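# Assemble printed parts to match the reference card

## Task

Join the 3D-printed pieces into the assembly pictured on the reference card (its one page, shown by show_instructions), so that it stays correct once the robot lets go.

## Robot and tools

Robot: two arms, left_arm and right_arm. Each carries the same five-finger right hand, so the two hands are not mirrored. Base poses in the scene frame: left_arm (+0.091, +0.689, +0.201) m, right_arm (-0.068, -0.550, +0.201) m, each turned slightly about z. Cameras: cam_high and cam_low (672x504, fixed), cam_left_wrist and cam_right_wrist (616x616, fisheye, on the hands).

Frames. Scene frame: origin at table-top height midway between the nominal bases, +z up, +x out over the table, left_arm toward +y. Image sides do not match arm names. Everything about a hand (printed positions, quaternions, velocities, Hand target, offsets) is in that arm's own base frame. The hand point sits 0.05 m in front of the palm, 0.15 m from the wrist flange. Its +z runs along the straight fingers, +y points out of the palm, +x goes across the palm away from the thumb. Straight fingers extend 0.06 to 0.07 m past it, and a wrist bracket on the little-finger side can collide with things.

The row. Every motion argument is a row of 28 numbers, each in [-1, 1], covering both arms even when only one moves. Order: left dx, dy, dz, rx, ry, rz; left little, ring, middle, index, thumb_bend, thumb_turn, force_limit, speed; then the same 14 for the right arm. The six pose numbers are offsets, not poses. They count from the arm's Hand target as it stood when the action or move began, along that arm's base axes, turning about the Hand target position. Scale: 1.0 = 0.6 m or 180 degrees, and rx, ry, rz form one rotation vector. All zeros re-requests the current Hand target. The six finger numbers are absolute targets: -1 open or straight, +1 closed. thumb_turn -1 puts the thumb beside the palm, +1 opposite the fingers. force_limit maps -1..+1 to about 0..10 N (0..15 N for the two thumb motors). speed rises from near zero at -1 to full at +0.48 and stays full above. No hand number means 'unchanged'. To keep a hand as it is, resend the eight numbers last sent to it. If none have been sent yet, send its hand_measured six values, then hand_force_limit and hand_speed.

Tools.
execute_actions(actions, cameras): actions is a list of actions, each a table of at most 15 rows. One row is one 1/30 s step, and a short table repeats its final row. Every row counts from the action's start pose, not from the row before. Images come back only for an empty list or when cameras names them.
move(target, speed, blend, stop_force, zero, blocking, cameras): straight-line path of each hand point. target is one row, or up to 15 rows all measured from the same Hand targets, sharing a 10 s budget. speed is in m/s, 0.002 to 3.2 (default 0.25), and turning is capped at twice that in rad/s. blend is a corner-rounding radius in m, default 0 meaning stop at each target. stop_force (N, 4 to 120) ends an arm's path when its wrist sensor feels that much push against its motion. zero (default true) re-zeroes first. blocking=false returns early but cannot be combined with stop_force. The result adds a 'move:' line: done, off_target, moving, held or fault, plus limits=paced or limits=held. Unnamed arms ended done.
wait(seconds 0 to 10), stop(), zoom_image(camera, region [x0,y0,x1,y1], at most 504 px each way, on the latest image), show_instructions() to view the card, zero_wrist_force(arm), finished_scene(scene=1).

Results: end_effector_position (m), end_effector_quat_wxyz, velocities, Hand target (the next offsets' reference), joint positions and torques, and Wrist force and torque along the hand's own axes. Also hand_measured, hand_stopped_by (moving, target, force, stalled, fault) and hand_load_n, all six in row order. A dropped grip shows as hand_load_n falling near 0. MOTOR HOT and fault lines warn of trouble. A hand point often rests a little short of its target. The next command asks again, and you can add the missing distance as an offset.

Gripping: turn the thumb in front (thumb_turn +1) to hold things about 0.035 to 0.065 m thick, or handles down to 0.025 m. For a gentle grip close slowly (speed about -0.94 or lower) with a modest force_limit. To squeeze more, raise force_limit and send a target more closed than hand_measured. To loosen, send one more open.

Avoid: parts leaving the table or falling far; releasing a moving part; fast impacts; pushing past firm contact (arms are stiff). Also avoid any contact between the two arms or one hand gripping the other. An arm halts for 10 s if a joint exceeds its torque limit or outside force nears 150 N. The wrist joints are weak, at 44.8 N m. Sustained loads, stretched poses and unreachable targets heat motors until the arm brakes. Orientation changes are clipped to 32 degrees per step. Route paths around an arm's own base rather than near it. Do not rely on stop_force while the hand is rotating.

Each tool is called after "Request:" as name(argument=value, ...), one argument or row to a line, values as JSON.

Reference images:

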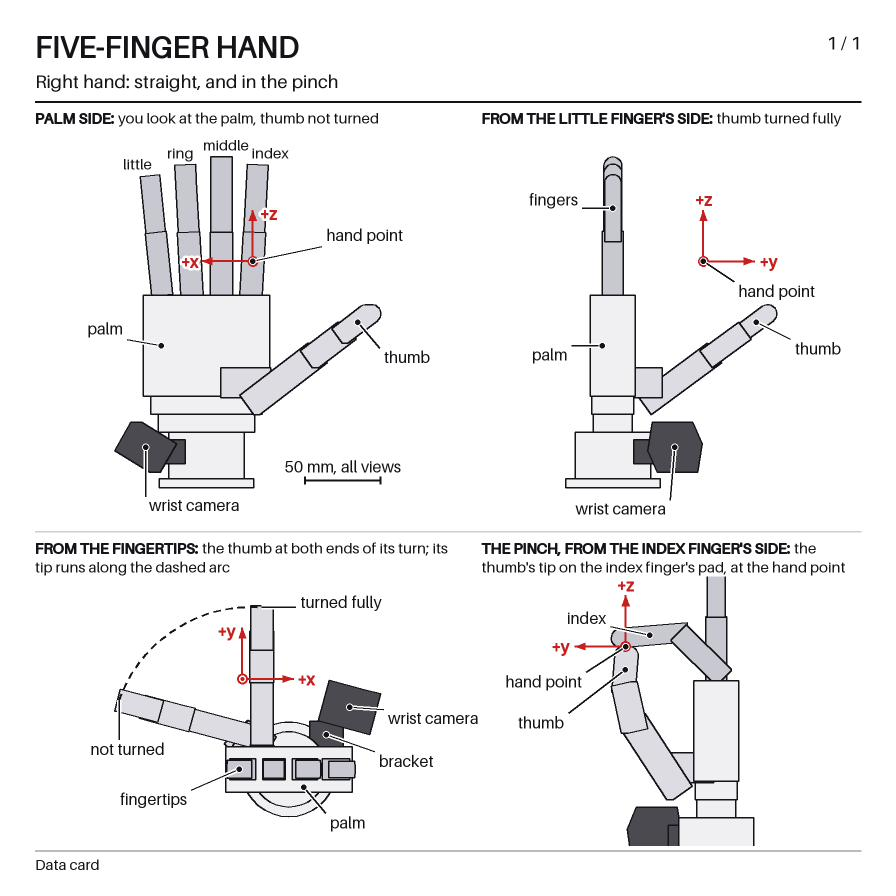

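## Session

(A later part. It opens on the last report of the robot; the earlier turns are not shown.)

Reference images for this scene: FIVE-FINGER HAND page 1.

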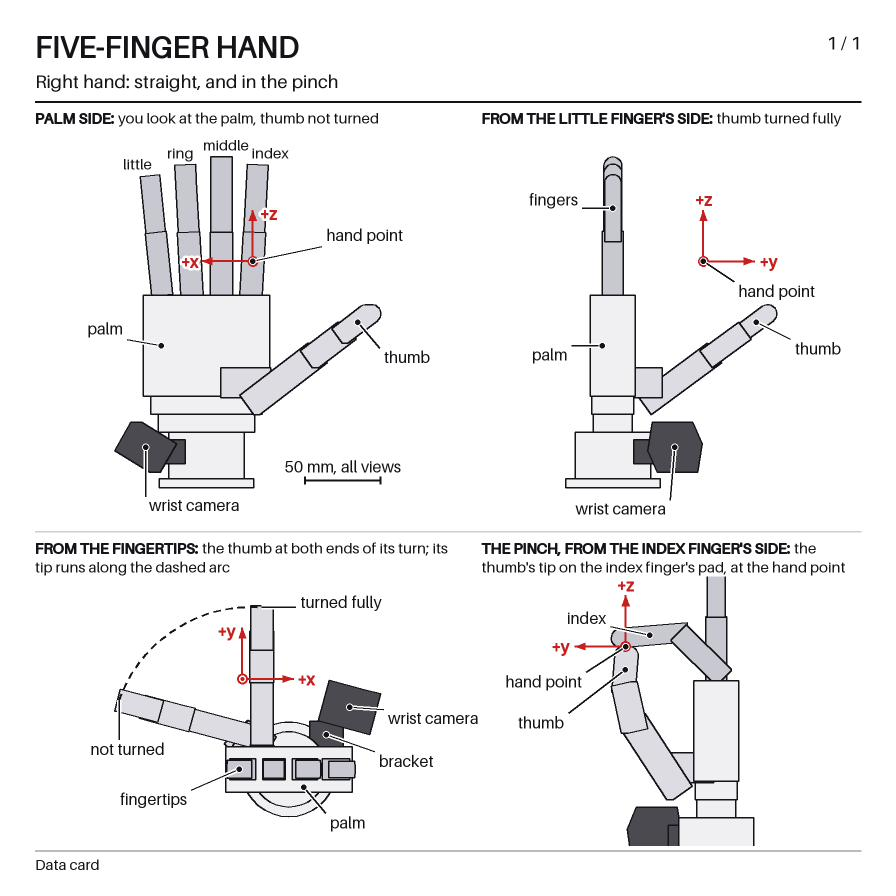

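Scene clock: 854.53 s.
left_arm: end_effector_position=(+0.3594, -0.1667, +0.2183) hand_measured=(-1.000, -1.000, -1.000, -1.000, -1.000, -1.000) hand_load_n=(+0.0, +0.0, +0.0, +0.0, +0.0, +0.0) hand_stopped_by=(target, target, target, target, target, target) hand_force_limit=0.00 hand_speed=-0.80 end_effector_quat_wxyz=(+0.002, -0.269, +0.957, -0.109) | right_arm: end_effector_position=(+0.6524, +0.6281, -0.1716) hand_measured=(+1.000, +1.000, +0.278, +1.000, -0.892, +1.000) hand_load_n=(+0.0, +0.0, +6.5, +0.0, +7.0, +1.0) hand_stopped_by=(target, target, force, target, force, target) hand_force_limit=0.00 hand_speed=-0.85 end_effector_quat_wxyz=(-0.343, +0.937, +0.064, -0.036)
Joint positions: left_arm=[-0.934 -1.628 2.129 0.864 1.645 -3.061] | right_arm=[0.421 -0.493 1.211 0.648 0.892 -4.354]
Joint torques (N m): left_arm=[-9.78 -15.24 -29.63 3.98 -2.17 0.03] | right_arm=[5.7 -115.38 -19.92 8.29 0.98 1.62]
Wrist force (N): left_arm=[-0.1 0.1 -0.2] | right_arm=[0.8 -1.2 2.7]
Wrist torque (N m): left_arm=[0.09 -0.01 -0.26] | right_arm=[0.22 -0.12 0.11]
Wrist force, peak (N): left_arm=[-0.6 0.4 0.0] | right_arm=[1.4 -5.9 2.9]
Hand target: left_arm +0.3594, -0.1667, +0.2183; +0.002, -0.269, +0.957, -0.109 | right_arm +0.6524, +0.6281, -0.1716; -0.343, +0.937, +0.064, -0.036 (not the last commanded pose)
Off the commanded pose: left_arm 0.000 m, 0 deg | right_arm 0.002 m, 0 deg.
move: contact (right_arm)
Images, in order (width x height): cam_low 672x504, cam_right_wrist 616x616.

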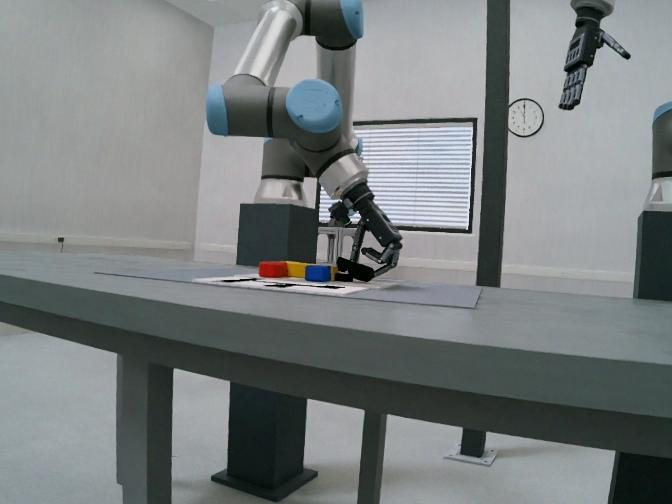

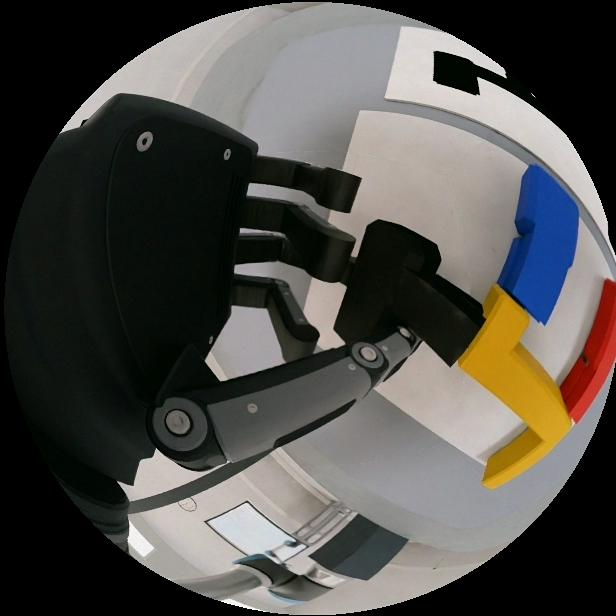

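Request:
move(
  target=[
    [0,0,0,0,0,0,-1,-1,-1,-1,-1,-1,0,-0.8,0,0,0.055,0,0,0,1,1,0.5,1,-0.3,1,0.0,-0.85],
    [0,0,0,0,0,0,-1,-1,-1,-1,-1,-1,0,-0.8,-0.0067,0.0923,0.055,0,0,0,1,1,0.5,1,-0.3,1,0.0,-0.85],
    [0,0,0,0,0,0,-1,-1,-1,-1,-1,-1,0,-0.8,-0.0067,0.0923,0.0,0,0,0,1,1,0.5,1,-0.3,1,0.0,-0.85],
  ],
  speed=[0.1,0.1,0.04],
)

Request:
move(
  target=[0,0,0,0,0,0,-1,-1,-1,-1,-1,-1,0,-0.8,0,0,0.001,0,0,0,1,1,0.06,1,-1,1,-0.2,-0.85],
)

Request:
move(
  target=[
    [0,0,0,0,0,0,-1,-1,-1,-1,-1,-1,0,-0.8,0,0,0.15,0,0,0,1,1,0.06,1,-1,1,-0.2,-0.85],
    [0,0,0,0,0,0,-1,-1,-1,-1,-1,-1,0,-0.8,0,-0.5,0.25,0,0,0,1,1,0.06,1,-1,1,-0.2,-0.85],
  ],
  speed=[0.1,0.4],
  cameras=["cam_high","cam_low","cam_right_wrist"],
)

Request:
zoom_image(
  camera="cam_high",
  region=[175, 170, 223, 218],
)

Request:
zoom_image(
  camera="cam_high",
  region=[165, 170, 229, 234],
)

Scene clock: 890.23 s.
left_arm: end_effector_position=(+0.3594, -0.1667, +0.2183) hand_measured=(-1.000, -1.000, -1.000, -1.000, -1.000, -1.000) hand_load_n=(+0.0, +0.0, +0.0, +0.0, +0.0, +0.0) hand_stopped_by=(target, target, target, target, target, target) hand_force_limit=0.00 hand_speed=-0.80 end_effector_quat_wxyz=(+0.002, -0.269, +0.957, -0.109) | right_arm: end_effector_position=(+0.6484, +0.6835, -0.1719) hand_measured=(+1.000, +1.000, +0.278, +1.000, -0.892, +1.000) hand_load_n=(+0.0, +0.0, +5.5, +0.0, +8.5, +1.5) hand_stopped_by=(target, target, force, target, force, target) hand_force_limit=0.00 hand_speed=-0.85 end_effector_quat_wxyz=(-0.343, +0.937, +0.064, -0.036)
Joint positions: left_arm=[-0.934 -1.628 2.129 0.864 1.645 -3.061] | right_arm=[0.481 -0.458 1.121 0.656 0.906 -4.281]
Joint torques (N m): left_arm=[-8.98 -14.81 -29.05 4.1 -2.38 0.18] | right_arm=[-16.13 -118.59 -31.31 5.25 -3.17 -2.63]
Wrist force (N): left_arm=[0.0 0.1 -0.2] | right_arm=[0.1 2.0 0.5]
Wrist torque (N m): left_arm=[0.09 -0.01 -0.25] | right_arm=[0.28 -0.04 -0.11]
Wrist force, peak (N): left_arm=[0.1 0.4 -0.6] | right_arm=[0.0 0.0 3.2]
Hand target: left_arm +0.3594, -0.1667, +0.2183; +0.002, -0.269, +0.957, -0.109 | right_arm +0.6484, +0.6835, -0.1716; -0.343, +0.937, +0.064, -0.036
Off the commanded pose: left_arm 0.000 m, 0 deg | right_arm 0.000 m, 0 deg.
move: done

Scene clock: 891.03 s.
left_arm: end_effector_position=(+0.3594, -0.1667, +0.2183) hand_measured=(-1.000, -1.000, -1.000, -1.000, -1.000, -1.000) hand_load_n=(+0.0, +0.0, +0.0, +0.0, +0.0, +0.0) hand_stopped_by=(target, target, target, target, target, target) hand_force_limit=0.00 hand_speed=-0.80 end_effector_quat_wxyz=(+0.002, -0.269, +0.957, -0.109) | right_arm: end_effector_position=(+0.6484, +0.6835, -0.1710) hand_measured=(+1.000, +1.000, +0.060, +1.000, -1.000, +1.000) hand_load_n=(+0.0, +0.0, +0.0, +0.0, +0.0, +0.0) hand_stopped_by=(target, target, target, target, target, target) hand_force_limit=-0.20 hand_speed=-0.85 end_effector_quat_wxyz=(-0.343, +0.937, +0.064, -0.036)
Joint positions: left_arm=[-0.934 -1.628 2.129 0.864 1.645 -3.061] | right_arm=[0.481 -0.459 1.122 0.657 0.906 -4.281]
Joint torques (N m): left_arm=[-7.97 -16 -29.04 4.03 -1.96 0.02] | right_arm=[-16.45 -119.36 -22.3 7.52 -3.34 -1.65]
Wrist force (N): left_arm=[0.0 0.2 0.0] | right_arm=[0.3 2.1 0.4]
Wrist torque (N m): left_arm=[0.09 -0.01 -0.25] | right_arm=[0.31 -0.07 -0.09]
Wrist force, peak (N): left_arm=[0.3 0.1 -0.4] | right_arm=[0.3 2.1 0.4]
Hand target: left_arm +0.3594, -0.1667, +0.2183; +0.002, -0.269, +0.957, -0.109 | right_arm +0.6484, +0.6835, -0.1710; -0.343, +0.937, +0.064, -0.036
Off the commanded pose: left_arm 0.000 m, 0 deg | right_arm 0.000 m, 0 deg.
move: done

Scene clock: 893.47 s.
left_arm: end_effector_position=(+0.3594, -0.1667, +0.2183) hand_measured=(-1.000, -1.000, -1.000, -1.000, -1.000, -1.000) hand_load_n=(+0.0, +0.0, +0.0, +0.0, +0.0, +0.0) hand_stopped_by=(target, target, target, target, target, target) hand_force_limit=0.00 hand_speed=-0.80 end_effector_quat_wxyz=(+0.002, -0.269, +0.957, -0.109) | right_arm: end_effector_position=(+0.6484, +0.3836, -0.0209) hand_measured=(+1.000, +1.000, +0.060, +1.000, -1.000, +1.000) hand_load_n=(+0.5, +0.0, +0.0, +0.0, +0.0, -0.5) hand_stopped_by=(target, target, target, target, target, target) hand_force_limit=-0.20 hand_speed=-0.85 end_effector_quat_wxyz=(-0.343, +0.937, +0.064, -0.036)
Joint positions: left_arm=[-0.934 -1.628 2.129 0.864 1.645 -3.061] | right_arm=[0.124 -0.778 1.54 0.851 0.868 -4.74]
Joint torques (N m): left_arm=[-10.43 -17.03 -29.33 4.04 -2.11 -0.08] | right_arm=[-10.87 -71.35 -22.27 -0.98 0.6 -2.95]
Wrist force (N): left_arm=[-0.1 0.1 0.1] | right_arm=[0.1 1.6 1.1]
Wrist torque (N m): left_arm=[0.08 0.00 -0.26] | right_arm=[0.18 -0.02 0.13]
Wrist force, peak (N): left_arm=[-0.3 0.1 -0.7] | right_arm=[-0.2 3.9 -1.3]
Hand target: left_arm +0.3594, -0.1667, +0.2183; +0.002, -0.269, +0.957, -0.109 | right_arm +0.6484, +0.3835, -0.0210; -0.343, +0.937, +0.064, -0.036
Off the commanded pose: left_arm 0.000 m, 0 deg | right_arm 0.000 m, 0 deg.
move: done
Images, in order (width x height): cam_high 672x504, cam_low 672x504, cam_right_wrist 616x616.

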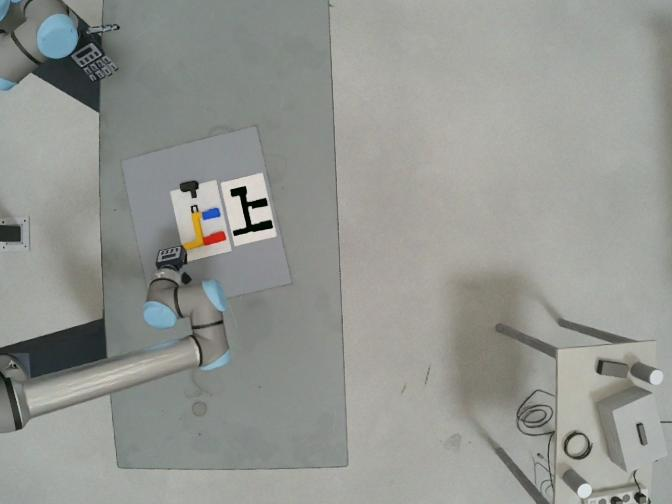

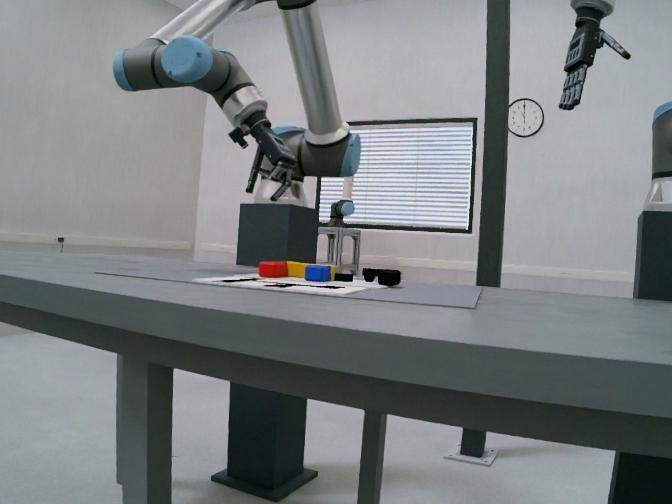

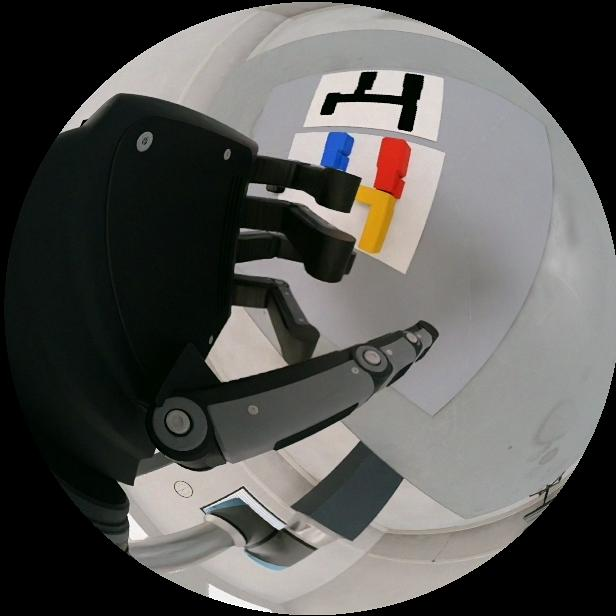

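Scaled by 10.500 from the camera's 672x504 image, which has a finer 960x720 frame.

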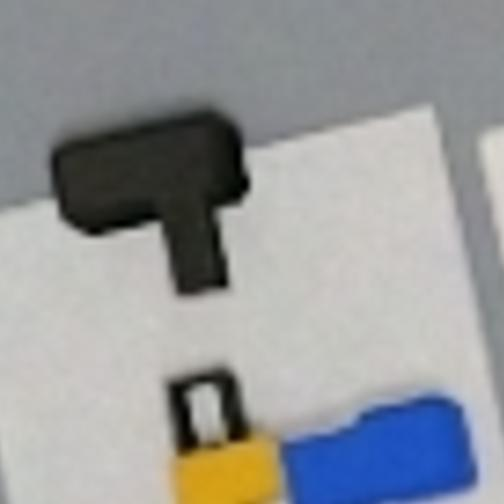

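Scaled by 7.875 from the camera's 672x504 image, which has a finer 960x720 frame.

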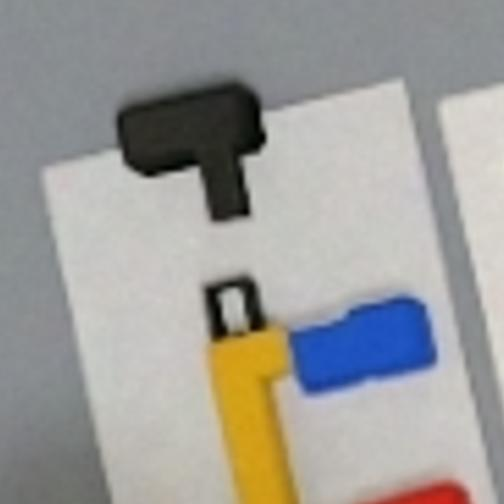

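Request:
move(
  target=[
    [0,0,0,0,0,0,-1,-1,-1,-1,-1,-1,0,-0.8,0,0.5,-0.05,0,0,0,1,1,0.06,1,-1,1,-0.2,-0.85],
    [0,0,0,0,0,0,-1,-1,-1,-1,-1,-1,0,-0.8,0,0.5,-0.25,0,0,0,1,1,0.06,1,-1,1,-0.2,-0.85],
  ],
  speed=[0.35,0.1],
)

Request:
move(
  target=[0,0,0,0,0,0,-1,-1,-1,-1,-1,-1,0,-0.8,0,0,0,0,0,0,1,1,0.5,1,-0.3,1,-0.1,-0.85],
)

Request:
move(
  target=[
    [0,0,0,0,0,0,-1,-1,-1,-1,-1,-1,0,-0.8,0,0,0.055,0,0,0,1,1,0.5,1,-0.3,1,-0.1,-0.85],
    [0,0,0,0,0,0,-1,-1,-1,-1,-1,-1,0,-0.8,-0.0035,-0.0927,0.055,0,0,0,1,1,0.5,1,-0.3,1,-0.1,-0.85],
    [0,0,0,0,0,0,-1,-1,-1,-1,-1,-1,0,-0.8,-0.0035,-0.0927,0.03,0,0,0,1,1,0.5,1,-0.3,1,-0.1,-0.85],
  ],
  speed=0.08,
  cameras=["cam_low","cam_right_wrist"],
)

Request:
zoom_image(
  camera="cam_low",
  region=[310, 240, 390, 290],
)

Request:
move(
  target=[0,0,0,0,0,0,-1,-1,-1,-1,-1,-1,0,-0.8,0,0,-0.033,0,0,0,1,1,0.5,1,-0.3,1,-0.1,-0.85],
  speed=0.01,
  stop_force=4,
  cameras=["cam_low","cam_right_wrist"],
)

Request:
zoom_image(
  camera="cam_low",
  region=[310, 240, 390, 290],
)

Request:
zoom_image(
  camera="cam_right_wrist",
  region=[380, 200, 560, 380],
)

Scene clock: 951.13 s.
left_arm: end_effector_position=(+0.3594, -0.1667, +0.2183) hand_measured=(-1.000, -1.000, -1.000, -1.000, -1.000, -1.000) hand_load_n=(+0.0, +0.0, +0.0, +0.0, +0.0, +0.0) hand_stopped_by=(target, target, target, target, target, target) hand_force_limit=0.00 hand_speed=-0.80 end_effector_quat_wxyz=(+0.002, -0.269, +0.957, -0.109) | right_arm: end_effector_position=(+0.6485, +0.6835, -0.1711) hand_measured=(+1.000, +1.000, +0.060, +1.000, -1.000, +1.000) hand_load_n=(+0.0, +0.0, +0.0, +0.0, +0.0, -0.5) hand_stopped_by=(target, target, target, target, target, target) hand_force_limit=-0.20 hand_speed=-0.85 end_effector_quat_wxyz=(-0.343, +0.936, +0.064, -0.036)
Joint positions: left_arm=[-0.934 -1.628 2.129 0.864 1.645 -3.061] | right_arm=[0.481 -0.459 1.121 0.657 0.906 -4.281]
Joint torques (N m): left_arm=[-10.95 -16.72 -29.27 4.06 -2.13 0.45] | right_arm=[9.65 -114.56 -24.11 7.41 -3.15 2.47]
Wrist force (N): left_arm=[0.0 0.2 -0.1] | right_arm=[-0.1 1.6 0.6]
Wrist torque (N m): left_arm=[0.09 -0.02 -0.25] | right_arm=[0.23 -0.01 -0.13]
Wrist force, peak (N): left_arm=[-0.3 0.1 -0.6] | right_arm=[-0.3 4.0 -0.9]
Hand target: left_arm +0.3594, -0.1667, +0.2183; +0.002, -0.269, +0.957, -0.109 | right_arm +0.6484, +0.6835, -0.1710; -0.343, +0.937, +0.064, -0.036
Off the commanded pose: left_arm 0.000 m, 0 deg | right_arm 0.000 m, 0 deg.
move: done

Scene clock: 951.93 s.
left_arm: end_effector_position=(+0.3594, -0.1667, +0.2183) hand_measured=(-1.000, -1.000, -1.000, -1.000, -1.000, -1.000) hand_load_n=(+0.0, +0.0, -0.5, +0.0, -0.5, -0.5) hand_stopped_by=(target, target, target, target, target, target) hand_force_limit=0.00 hand_speed=-0.80 end_effector_quat_wxyz=(+0.002, -0.269, +0.957, -0.109) | right_arm: end_effector_position=(+0.6484, +0.6835, -0.1710) hand_measured=(+1.000, +1.000, +0.278, +1.000, -0.892, +1.000) hand_load_n=(+0.0, +0.0, +7.5, +0.5, +9.5, +2.0) hand_stopped_by=(target, target, force, target, force, target) hand_force_limit=-0.10 hand_speed=-0.85 end_effector_quat_wxyz=(-0.343, +0.937, +0.064, -0.036)
Joint positions: left_arm=[-0.934 -1.628 2.129 0.864 1.645 -3.061] | right_arm=[0.481 -0.459 1.122 0.657 0.906 -4.281]
Joint torques (N m): left_arm=[-9.42 -15.23 -29.69 3.88 -2.21 0.14] | right_arm=[8.59 -120.67 -22.71 7.8 -2.8 1.78]
Wrist force (N): left_arm=[-0.1 0.2 -0.1] | right_arm=[-0.2 2.2 0.7]
Wrist torque (N m): left_arm=[0.10 -0.01 -0.26] | right_arm=[0.29 -0.01 -0.12]
Wrist force, peak (N): left_arm=[0.2 0.3 -0.6] | right_arm=[-0.2 2.2 0.7]
Hand target: left_arm +0.3594, -0.1667, +0.2183; +0.002, -0.269, +0.957, -0.109 | right_arm +0.6484, +0.6835, -0.1710; -0.343, +0.937, +0.064, -0.036
Off the commanded pose: left_arm 0.000 m, 0 deg | right_arm 0.000 m, 0 deg.
move: done

Scene clock: 953.93 s.
left_arm: end_effector_position=(+0.3594, -0.1667, +0.2183) hand_measured=(-1.000, -1.000, -1.000, -1.000, -1.000, -1.000) hand_load_n=(+0.0, +0.0, +0.0, +0.0, +0.0, +0.0) hand_stopped_by=(target, target, target, target, target, target) hand_force_limit=0.00 hand_speed=-0.80 end_effector_quat_wxyz=(+0.002, -0.269, +0.957, -0.109) | right_arm: end_effector_position=(+0.6464, +0.6279, -0.1531) hand_measured=(+1.000, +1.000, +0.278, +1.000, -0.892, +1.000) hand_load_n=(-0.5, +0.0, +7.5, +0.0, +9.0, +2.0) hand_stopped_by=(target, target, force, target, force, target) hand_force_limit=-0.10 hand_speed=-0.85 end_effector_quat_wxyz=(-0.343, +0.937, +0.064, -0.036)
Joint positions: left_arm=[-0.934 -1.628 2.129 0.864 1.645 -3.061] | right_arm=[0.424 -0.521 1.231 0.654 0.893 -4.351]
Joint torques (N m): left_arm=[-10.14 -15.32 -29.5 3.9 -2.16 0.32] | right_arm=[15.42 -111.02 -29.56 7.98 1.16 2.47]
Wrist force (N): left_arm=[0.0 0.4 0.0] | right_arm=[0.4 2.1 0.8]
Wrist torque (N m): left_arm=[0.13 -0.01 -0.24] | right_arm=[0.28 -0.07 0.18]
Wrist force, peak (N): left_arm=[0.0 0.1 -0.6] | right_arm=[0.3 2.7 1.8]
Hand target: left_arm +0.3594, -0.1667, +0.2183; +0.002, -0.269, +0.957, -0.109 | right_arm +0.6463, +0.6279, -0.1530; -0.343, +0.937, +0.064, -0.036
Off the commanded pose: left_arm 0.000 m, 0 deg | right_arm 0.000 m, 0 deg.
move: done
Images, in order (width x height): cam_low 672x504, cam_right_wrist 616x616.

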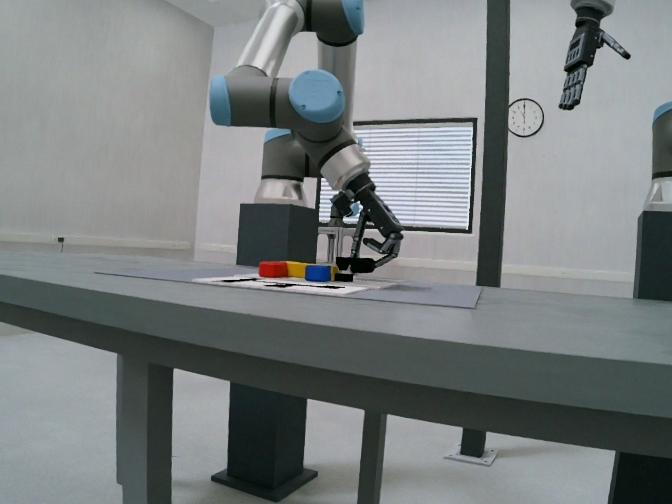

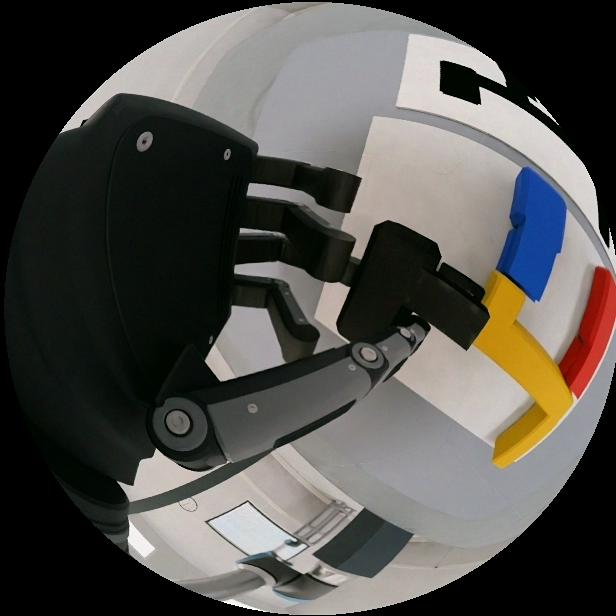

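Scaled by 6.300 from the camera's 672x504 image, which has a finer 960x720 frame.

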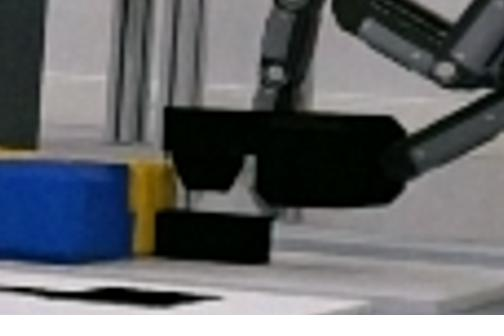

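Scene clock: 957.13 s.
left_arm: end_effector_position=(+0.3594, -0.1667, +0.2183) hand_measured=(-1.000, -1.000, -1.000, -1.000, -1.000, -1.000) hand_load_n=(+0.0, +0.0, +0.0, +0.0, +0.0, +0.0) hand_stopped_by=(target, target, target, target, target, target) hand_force_limit=0.00 hand_speed=-0.80 end_effector_quat_wxyz=(+0.002, -0.269, +0.957, -0.109) | right_arm: end_effector_position=(+0.6463, +0.6279, -0.1727) hand_measured=(+1.000, +1.000, +0.278, +1.000, -0.892, +1.000) hand_load_n=(+0.0, +0.0, +7.0, +0.5, +5.5, +0.0) hand_stopped_by=(target, target, force, target, force, target) hand_force_limit=-0.10 hand_speed=-0.85 end_effector_quat_wxyz=(-0.343, +0.937, +0.064, -0.036)
Joint positions: left_arm=[-0.934 -1.628 2.129 0.864 1.645 -3.061] | right_arm=[0.424 -0.499 1.226 0.636 0.893 -4.351]
Joint torques (N m): left_arm=[-8.05 -17.41 -28.97 3.84 -2.25 0.53] | right_arm=[9.59 -115.45 -19.19 6.6 1.09 1.53]
Wrist force (N): left_arm=[-0.1 0.0 -0.1] | right_arm=[0.3 -1.7 2.5]
Wrist torque (N m): left_arm=[0.08 0.00 -0.26] | right_arm=[0.30 -0.19 0.07]
Wrist force, peak (N): left_arm=[-0.2 0.5 -0.4] | right_arm=[1.0 -6.1 1.2]
Hand target: left_arm +0.3594, -0.1667, +0.2183; +0.002, -0.269, +0.957, -0.109 | right_arm +0.6463, +0.6279, -0.1727; -0.343, +0.937, +0.064, -0.036
Off the commanded pose: left_arm 0.000 m, 0 deg | right_arm 0.000 m, 0 deg.
move: contact (right_arm)
Images, in order (width x height): cam_low 672x504, cam_right_wrist 616x616.

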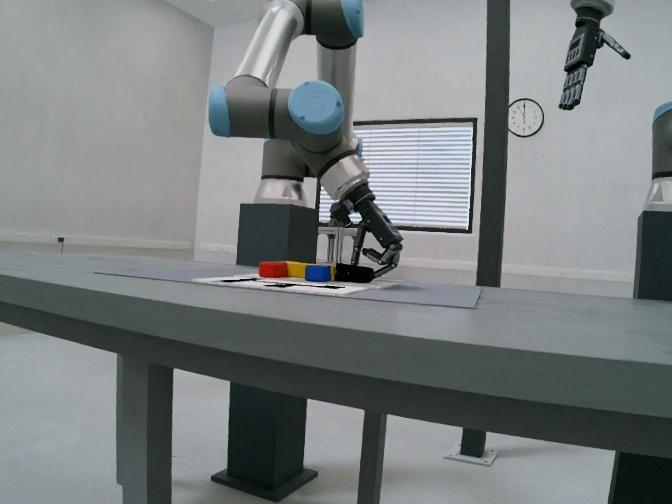

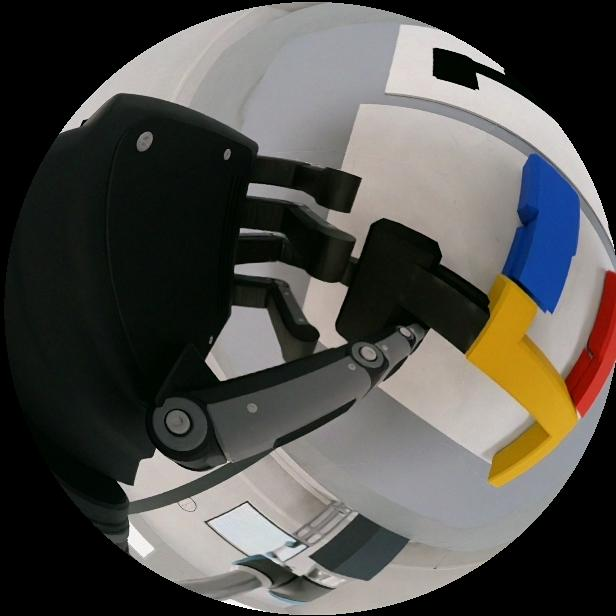

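Scaled by 6.300 from the camera's 672x504 image, which has a finer 960x720 frame.

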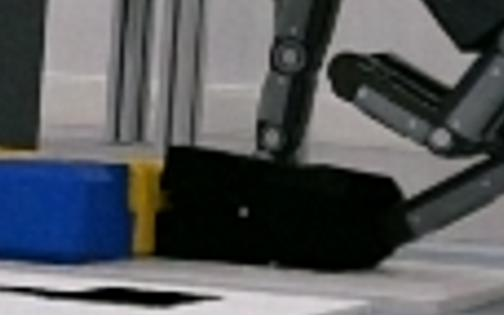

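Scaled by 2.800 from the camera's 616x616 image, which has a finer 880x880 frame.

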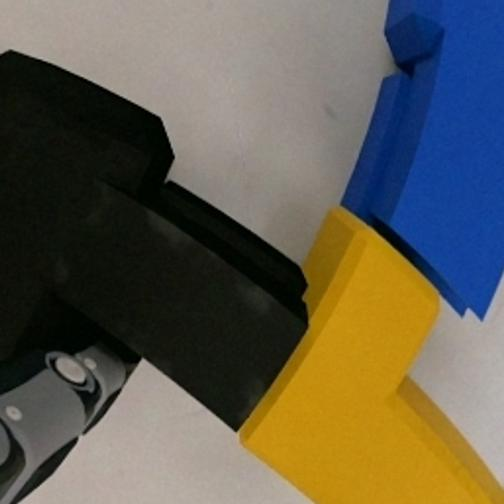

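Request:
move(
  target=[0,0,0,0,0,0,-1,-1,-1,-1,-1,-1,0,-0.8,0,0,0.001,0,0,0,1,1,0.06,1,-1,1,-0.2,-0.85],
  cameras=["cam_low","cam_right_wrist"],
)

Request:
zoom_image(
  camera="cam_low",
  region=[310, 240, 390, 290],
)

Request:
zoom_image(
  camera="cam_right_wrist",
  region=[380, 200, 560, 380],
)

Scene clock: 961.70 s.
left_arm: end_effector_position=(+0.3594, -0.1667, +0.2183) hand_measured=(-1.000, -1.000, -1.000, -1.000, -1.000, -1.000) hand_load_n=(+0.0, +0.0, +0.0, +0.0, +0.0, +0.0) hand_stopped_by=(target, target, target, target, target, target) hand_force_limit=0.00 hand_speed=-0.80 end_effector_quat_wxyz=(+0.002, -0.269, +0.957, -0.109) | right_arm: end_effector_position=(+0.6463, +0.6279, -0.1721) hand_measured=(+1.000, +1.000, +0.072, +1.000, -1.000, +1.000) hand_load_n=(+0.0, +0.0, -13.0, +0.0, +0.0, +0.0) hand_stopped_by=(target, target, stalled, target, target, target) hand_force_limit=-0.20 hand_speed=-0.85 end_effector_quat_wxyz=(-0.343, +0.937, +0.064, -0.036)
Joint positions: left_arm=[-0.934 -1.628 2.129 0.864 1.645 -3.061] | right_arm=[0.424 -0.499 1.226 0.637 0.893 -4.351]
Joint torques (N m): left_arm=[-9.47 -15.97 -29.98 4.28 -2.29 0.65] | right_arm=[4.23 -104.76 -20.81 4.53 0.67 1.7]
Wrist force (N): left_arm=[-0.4 -0.2 -0.3] | right_arm=[0.0 0.4 -9.8]
Wrist torque (N m): left_arm=[0.06 0.04 -0.28] | right_arm=[0.17 0.20 0.12]
Wrist force, peak (N): left_arm=[-0.3 0.4 -0.5] | right_arm=[0.0 0.4 -10.7]
Hand target: left_arm +0.3594, -0.1667, +0.2183; +0.002, -0.269, +0.957, -0.109 | right_arm +0.6463, +0.6279, -0.1721; -0.343, +0.937, +0.064, -0.036
Off the commanded pose: left_arm 0.000 m, 0 deg | right_arm 0.000 m, 0 deg.
move: done
Images, in order (width x height): cam_low 672x504, cam_right_wrist 616x616.

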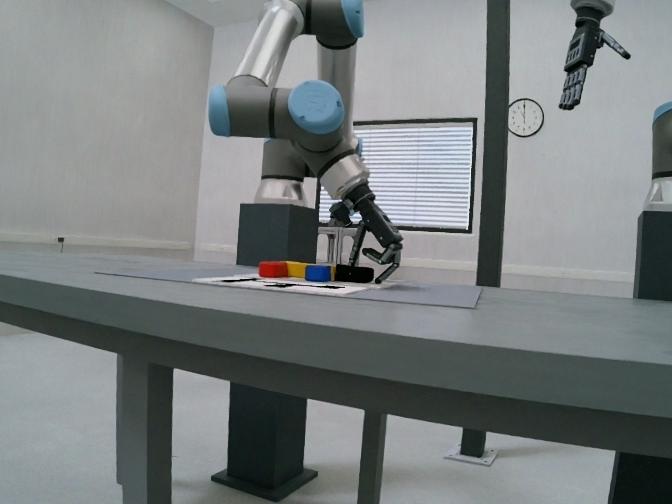

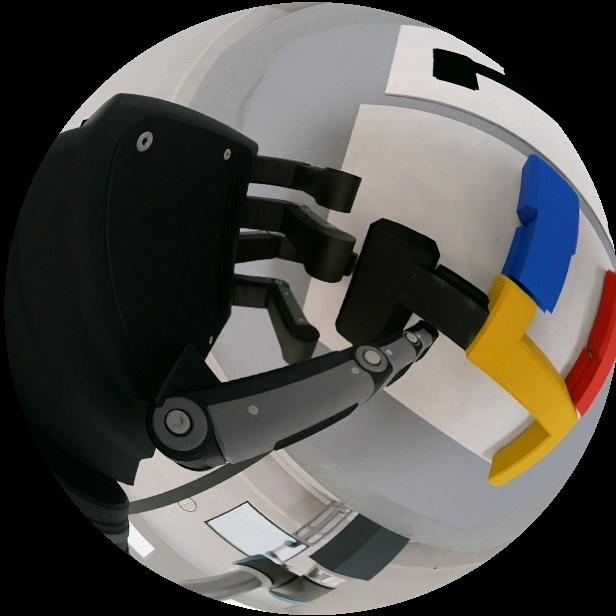

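Scaled by 6.300 from the camera's 672x504 image, which has a finer 960x720 frame.

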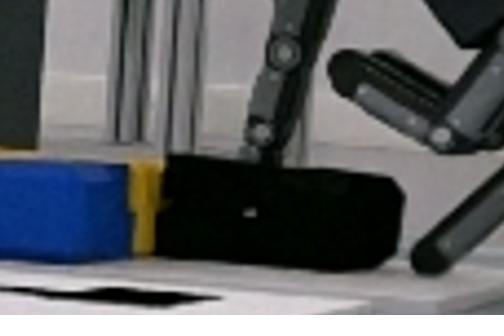

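Scaled by 2.800 from the camera's 616x616 image, which has a finer 880x880 frame.

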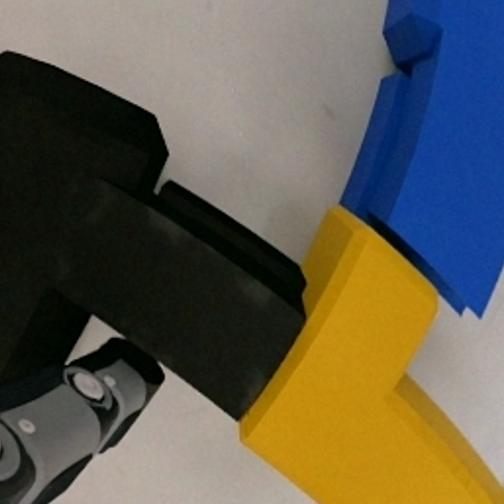

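Request:
move(
  target=[
    [0,0,0,0,0,0,-1,-1,-1,-1,-1,-1,0,-0.8,0,0,0.15,0,0,0,1,1,0.06,1,-1,1,-0.2,-0.5],
    [0,0,0,0,0,0,-1,-1,-1,-1,-1,-1,0,-0.8,0,-0.45,0.25,0,0,0,1,1,0.06,1,-1,1,-0.2,-0.5],
  ],
  speed=[0.08,0.4],
  cameras=["cam_high","cam_low"],
)

Request:
zoom_image(
  camera="cam_high",
  region=[165, 170, 229, 234],
)

Request:
zoom_image(
  camera="cam_low",
  region=[310, 240, 390, 290],
)

Request:
zoom_image(
  camera="cam_low",
  region=[250, 250, 380, 290],
)

Scene clock: 969.93 s.
left_arm: end_effector_position=(+0.3594, -0.1667, +0.2183) hand_measured=(-1.000, -1.000, -1.000, -1.000, -1.000, -1.000) hand_load_n=(+0.0, +0.5, +0.0, +0.0, -0.5, +0.0) hand_stopped_by=(target, target, target, target, target, target) hand_force_limit=0.00 hand_speed=-0.80 end_effector_quat_wxyz=(+0.002, -0.269, +0.957, -0.109) | right_arm: end_effector_position=(+0.6463, +0.3579, -0.0221) hand_measured=(+1.000, +1.000, +0.072, +1.000, -1.000, +1.000) hand_load_n=(+0.0, +0.0, +0.0, +0.0, +0.0, +0.0) hand_stopped_by=(target, target, stalled, target, target, target) hand_force_limit=-0.20 hand_speed=-0.50 end_effector_quat_wxyz=(-0.343, +0.937, +0.064, -0.036)
Joint positions: left_arm=[-0.934 -1.628 2.129 0.864 1.645 -3.061] | right_arm=[0.089 -0.785 1.567 0.861 0.87 -4.785]
Joint torques (N m): left_arm=[-7.88 -15.24 -29.27 3.82 -2.5 0.55] | right_arm=[-11.68 -70.36 -23.43 -0.74 -2.84 -2.99]
Wrist force (N): left_arm=[-0.2 0.1 -0.4] | right_arm=[0.2 1.4 1.4]
Wrist torque (N m): left_arm=[0.11 0.03 -0.27] | right_arm=[0.15 -0.03 0.16]
Wrist force, peak (N): left_arm=[-0.4 0.1 -0.8] | right_arm=[0.4 -0.1 -10.4]
Hand target: left_arm +0.3594, -0.1667, +0.2183; +0.002, -0.269, +0.957, -0.109 | right_arm +0.6463, +0.3579, -0.0221; -0.343, +0.937, +0.064, -0.036
Off the commanded pose: left_arm 0.000 m, 0 deg | right_arm 0.000 m, 0 deg.
move: done
Images, in order (width x height): cam_high 672x504, cam_low 672x504.

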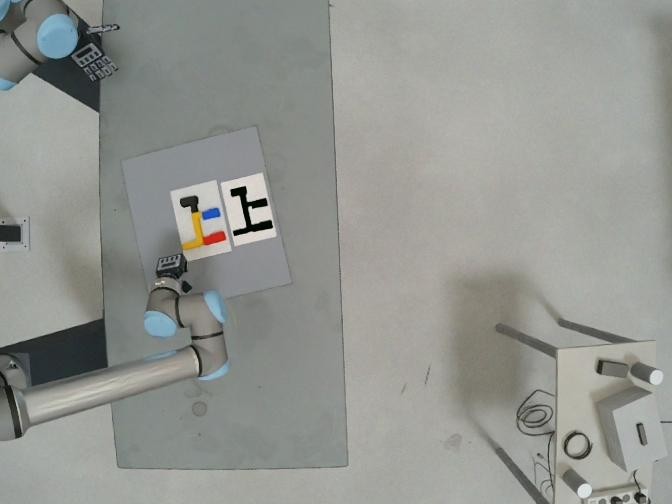

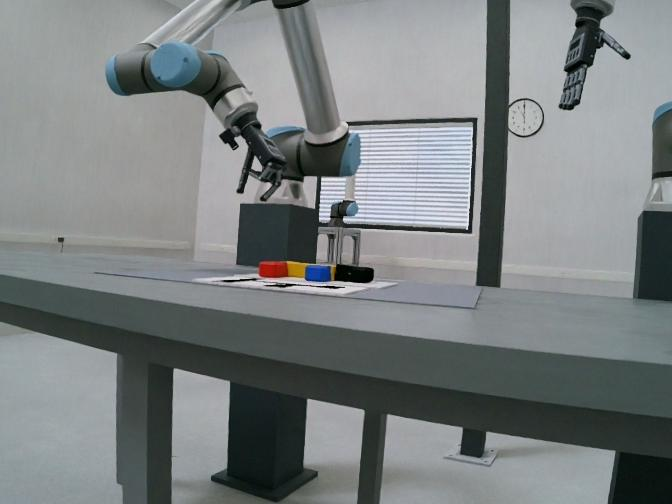

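Scaled by 7.875 from the camera's 672x504 image, which has a finer 960x720 frame.

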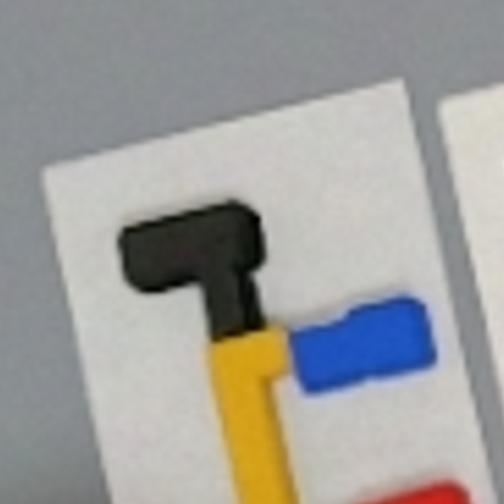

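Scaled by 6.300 from the camera's 672x504 image, which has a finer 960x720 frame.

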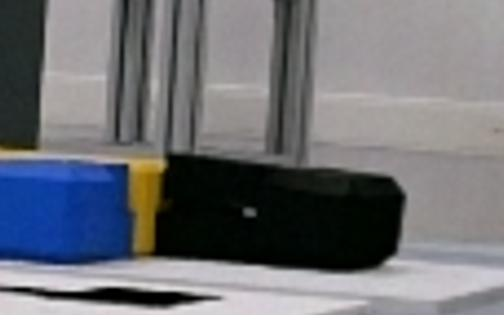

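Scaled by 3.877 from the camera's 672x504 image, which has a finer 960x720 frame.

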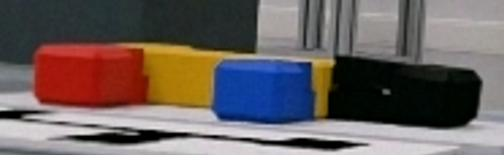

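Request:
move(
  target=[
    [0,0,0,0,0,0,-1,-1,-1,-1,-1,-1,0,-0.8,0.0295,0.4447,0,0,0,0,1,1,1,1,-1,1,-0.2,0],
    [0,0,0,0,0,0,-1,-1,-1,-1,-1,-1,0,-0.8,0.0295,0.4447,-0.205,0,0,0,1,1,1,1,-1,1,-0.2,0],
  ],
  speed=[0.35,0.12],
  cameras=["cam_low","cam_right_wrist"],
)

Request:
zoom_image(
  camera="cam_right_wrist",
  region=[300, 180, 560, 440],
)

Request:
zoom_image(
  camera="cam_low",
  region=[310, 230, 410, 290],
)

Scene clock: 983.87 s.
left_arm: end_effector_position=(+0.3594, -0.1667, +0.2183) hand_measured=(-1.000, -1.000, -1.000, -1.000, -1.000, -1.000) hand_load_n=(+0.0, +0.0, +0.0, +0.0, +0.0, +0.0) hand_stopped_by=(target, target, target, target, target, target) hand_force_limit=0.00 hand_speed=-0.80 end_effector_quat_wxyz=(+0.002, -0.269, +0.957, -0.109) | right_arm: end_effector_position=(+0.6641, +0.6247, -0.1452) hand_measured=(+1.000, +1.000, +1.000, +1.000, -1.000, +1.000) hand_load_n=(+0.0, +0.0, +0.0, +0.0, +0.0, +0.0) hand_stopped_by=(target, target, target, target, target, target) hand_force_limit=-0.20 hand_speed=0.00 end_effector_quat_wxyz=(-0.343, +0.937, +0.064, -0.036)
Joint positions: left_arm=[-0.934 -1.628 2.129 0.864 1.645 -3.061] | right_arm=[0.412 -0.511 1.193 0.691 0.891 -4.366]
Joint torques (N m): left_arm=[-9.67 -18.94 -29.46 3.94 -2.33 0.59] | right_arm=[8.54 -114.29 -26.31 8.19 -3.28 2.42]
Wrist force (N): left_arm=[-0.2 0.3 0.0] | right_arm=[0.7 1.9 0.9]
Wrist torque (N m): left_arm=[0.11 0.01 -0.26] | right_arm=[0.24 -0.10 -0.09]
Wrist force, peak (N): left_arm=[-0.2 0.6 -0.3] | right_arm=[-0.4 4.0 -0.3]
Hand target: left_arm +0.3594, -0.1667, +0.2183; +0.002, -0.269, +0.957, -0.109 | right_arm +0.6640, +0.6247, -0.1451; -0.343, +0.937, +0.064, -0.036
Off the commanded pose: left_arm 0.000 m, 0 deg | right_arm 0.000 m, 0 deg.
move: done
Images, in order (width x height): cam_low 672x504, cam_right_wrist 616x616.

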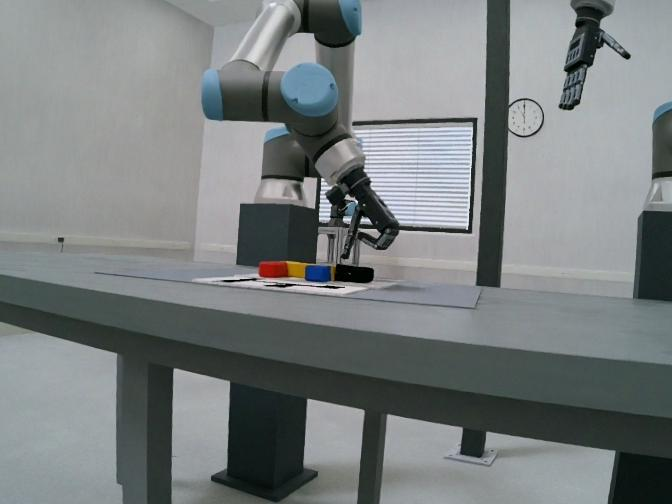

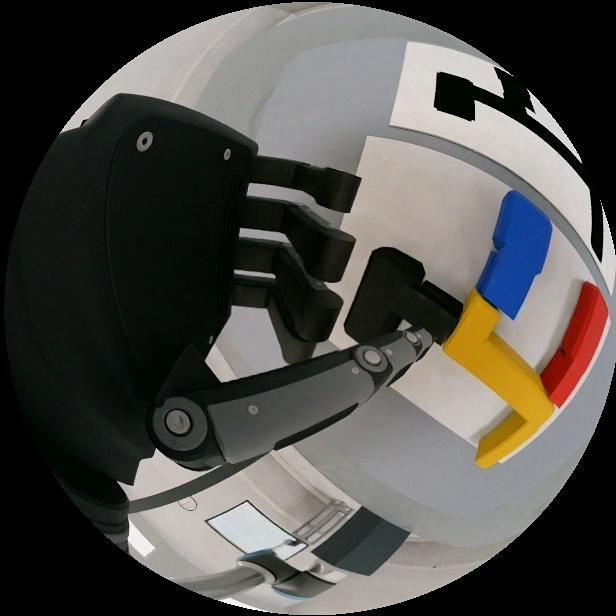

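Scaled by 1.938 from the camera's 616x616 image, which has a finer 880x880 frame.

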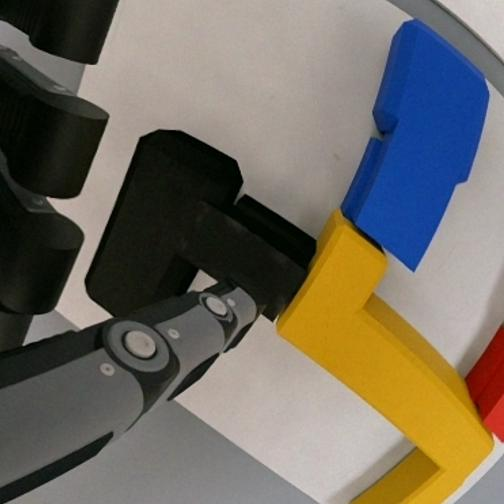

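Scaled by 5.040 from the camera's 672x504 image, which has a finer 960x720 frame.

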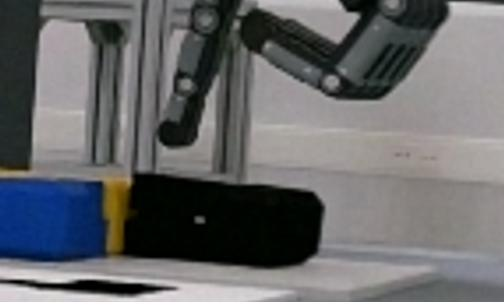

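Request:
move(
  target=[0,0,0,0,0,0,-1,-1,-1,-1,-1,-1,0,-0.8,0,0,-0.045,0,0,0,1,1,1,1,-1,1,-0.2,0],
  speed=0.01,
  stop_force=7,
  cameras=["cam_low","cam_right_wrist"],
)

Request:
zoom_image(
  camera="cam_low",
  region=[310, 240, 390, 290],
)

Scene clock: 991.67 s.
left_arm: end_effector_position=(+0.3594, -0.1667, +0.2183) hand_measured=(-1.000, -1.000, -1.000, -1.000, -1.000, -1.000) hand_load_n=(+0.0, +0.0, +0.0, +0.0, +0.0, +0.0) hand_stopped_by=(target, target, target, target, target, target) hand_force_limit=0.00 hand_speed=-0.80 end_effector_quat_wxyz=(+0.002, -0.269, +0.957, -0.109) | right_arm: end_effector_position=(+0.6640, +0.6247, -0.1592) hand_measured=(+1.000, +1.000, +1.000, +1.000, -1.000, +1.000) hand_load_n=(+0.0, +0.0, +0.0, +0.0, +0.5, +0.5) hand_stopped_by=(target, target, target, target, target, target) hand_force_limit=-0.20 hand_speed=0.00 end_effector_quat_wxyz=(-0.343, +0.937, +0.064, -0.036)
Joint positions: left_arm=[-0.934 -1.628 2.129 0.864 1.645 -3.061] | right_arm=[0.412 -0.496 1.19 0.678 0.891 -4.366]
Joint torques (N m): left_arm=[-8.6 -17.58 -29.52 4.11 -2.23 0.88] | right_arm=[5.57 -110.59 -19.67 6.17 -1.09 -1.22]
Wrist force (N): left_arm=[0.1 0.3 -0.2] | right_arm=[-0.1 -3.3 -4.8]
Wrist torque (N m): left_arm=[0.12 -0.03 -0.25] | right_arm=[-0.20 0.00 -0.13]
Wrist force, peak (N): left_arm=[0.1 0.4 -0.6] | right_arm=[-0.7 -8.9 -9.3]
Hand target: left_arm +0.3594, -0.1667, +0.2183; +0.002, -0.269, +0.957, -0.109 | right_arm +0.6640, +0.6247, -0.1592; -0.343, +0.937, +0.064, -0.036 (not the last commanded pose)
Off the commanded pose: left_arm 0.000 m, 0 deg | right_arm 0.013 m, 0 deg.
move: contact (right_arm)
Images, in order (width x height): cam_low 672x504, cam_right_wrist 616x616.

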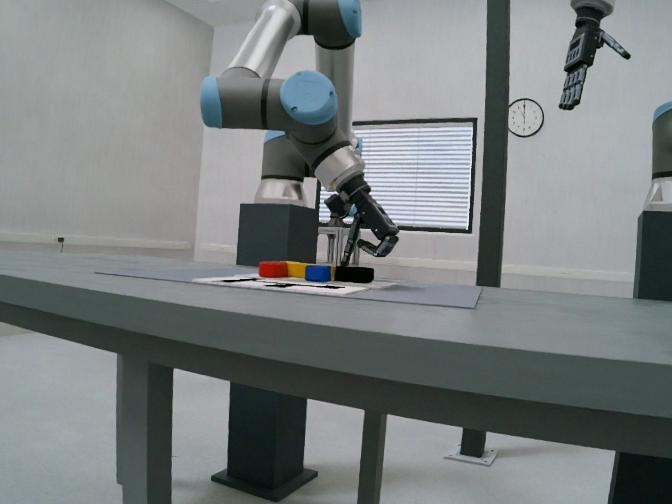

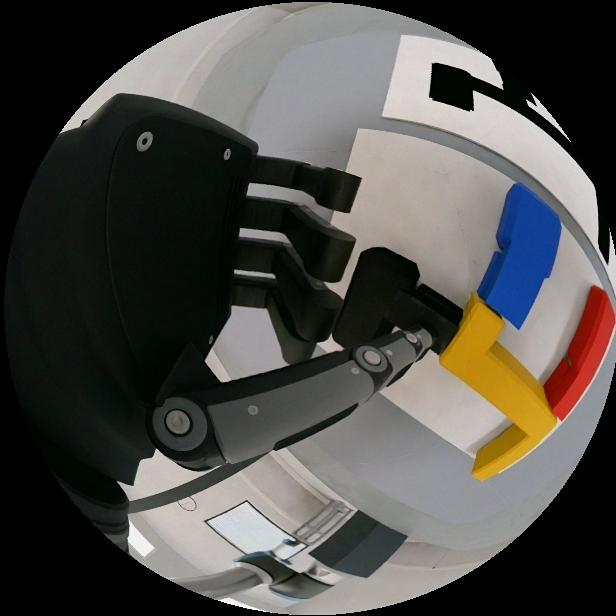

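Scaled by 6.300 from the camera's 672x504 image, which has a finer 960x720 frame.

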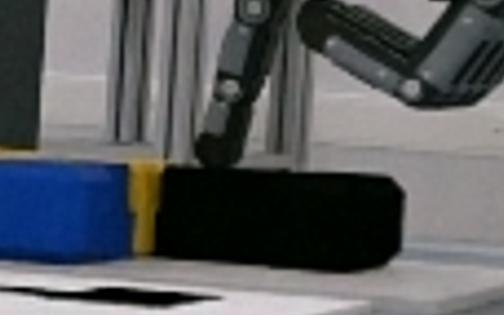

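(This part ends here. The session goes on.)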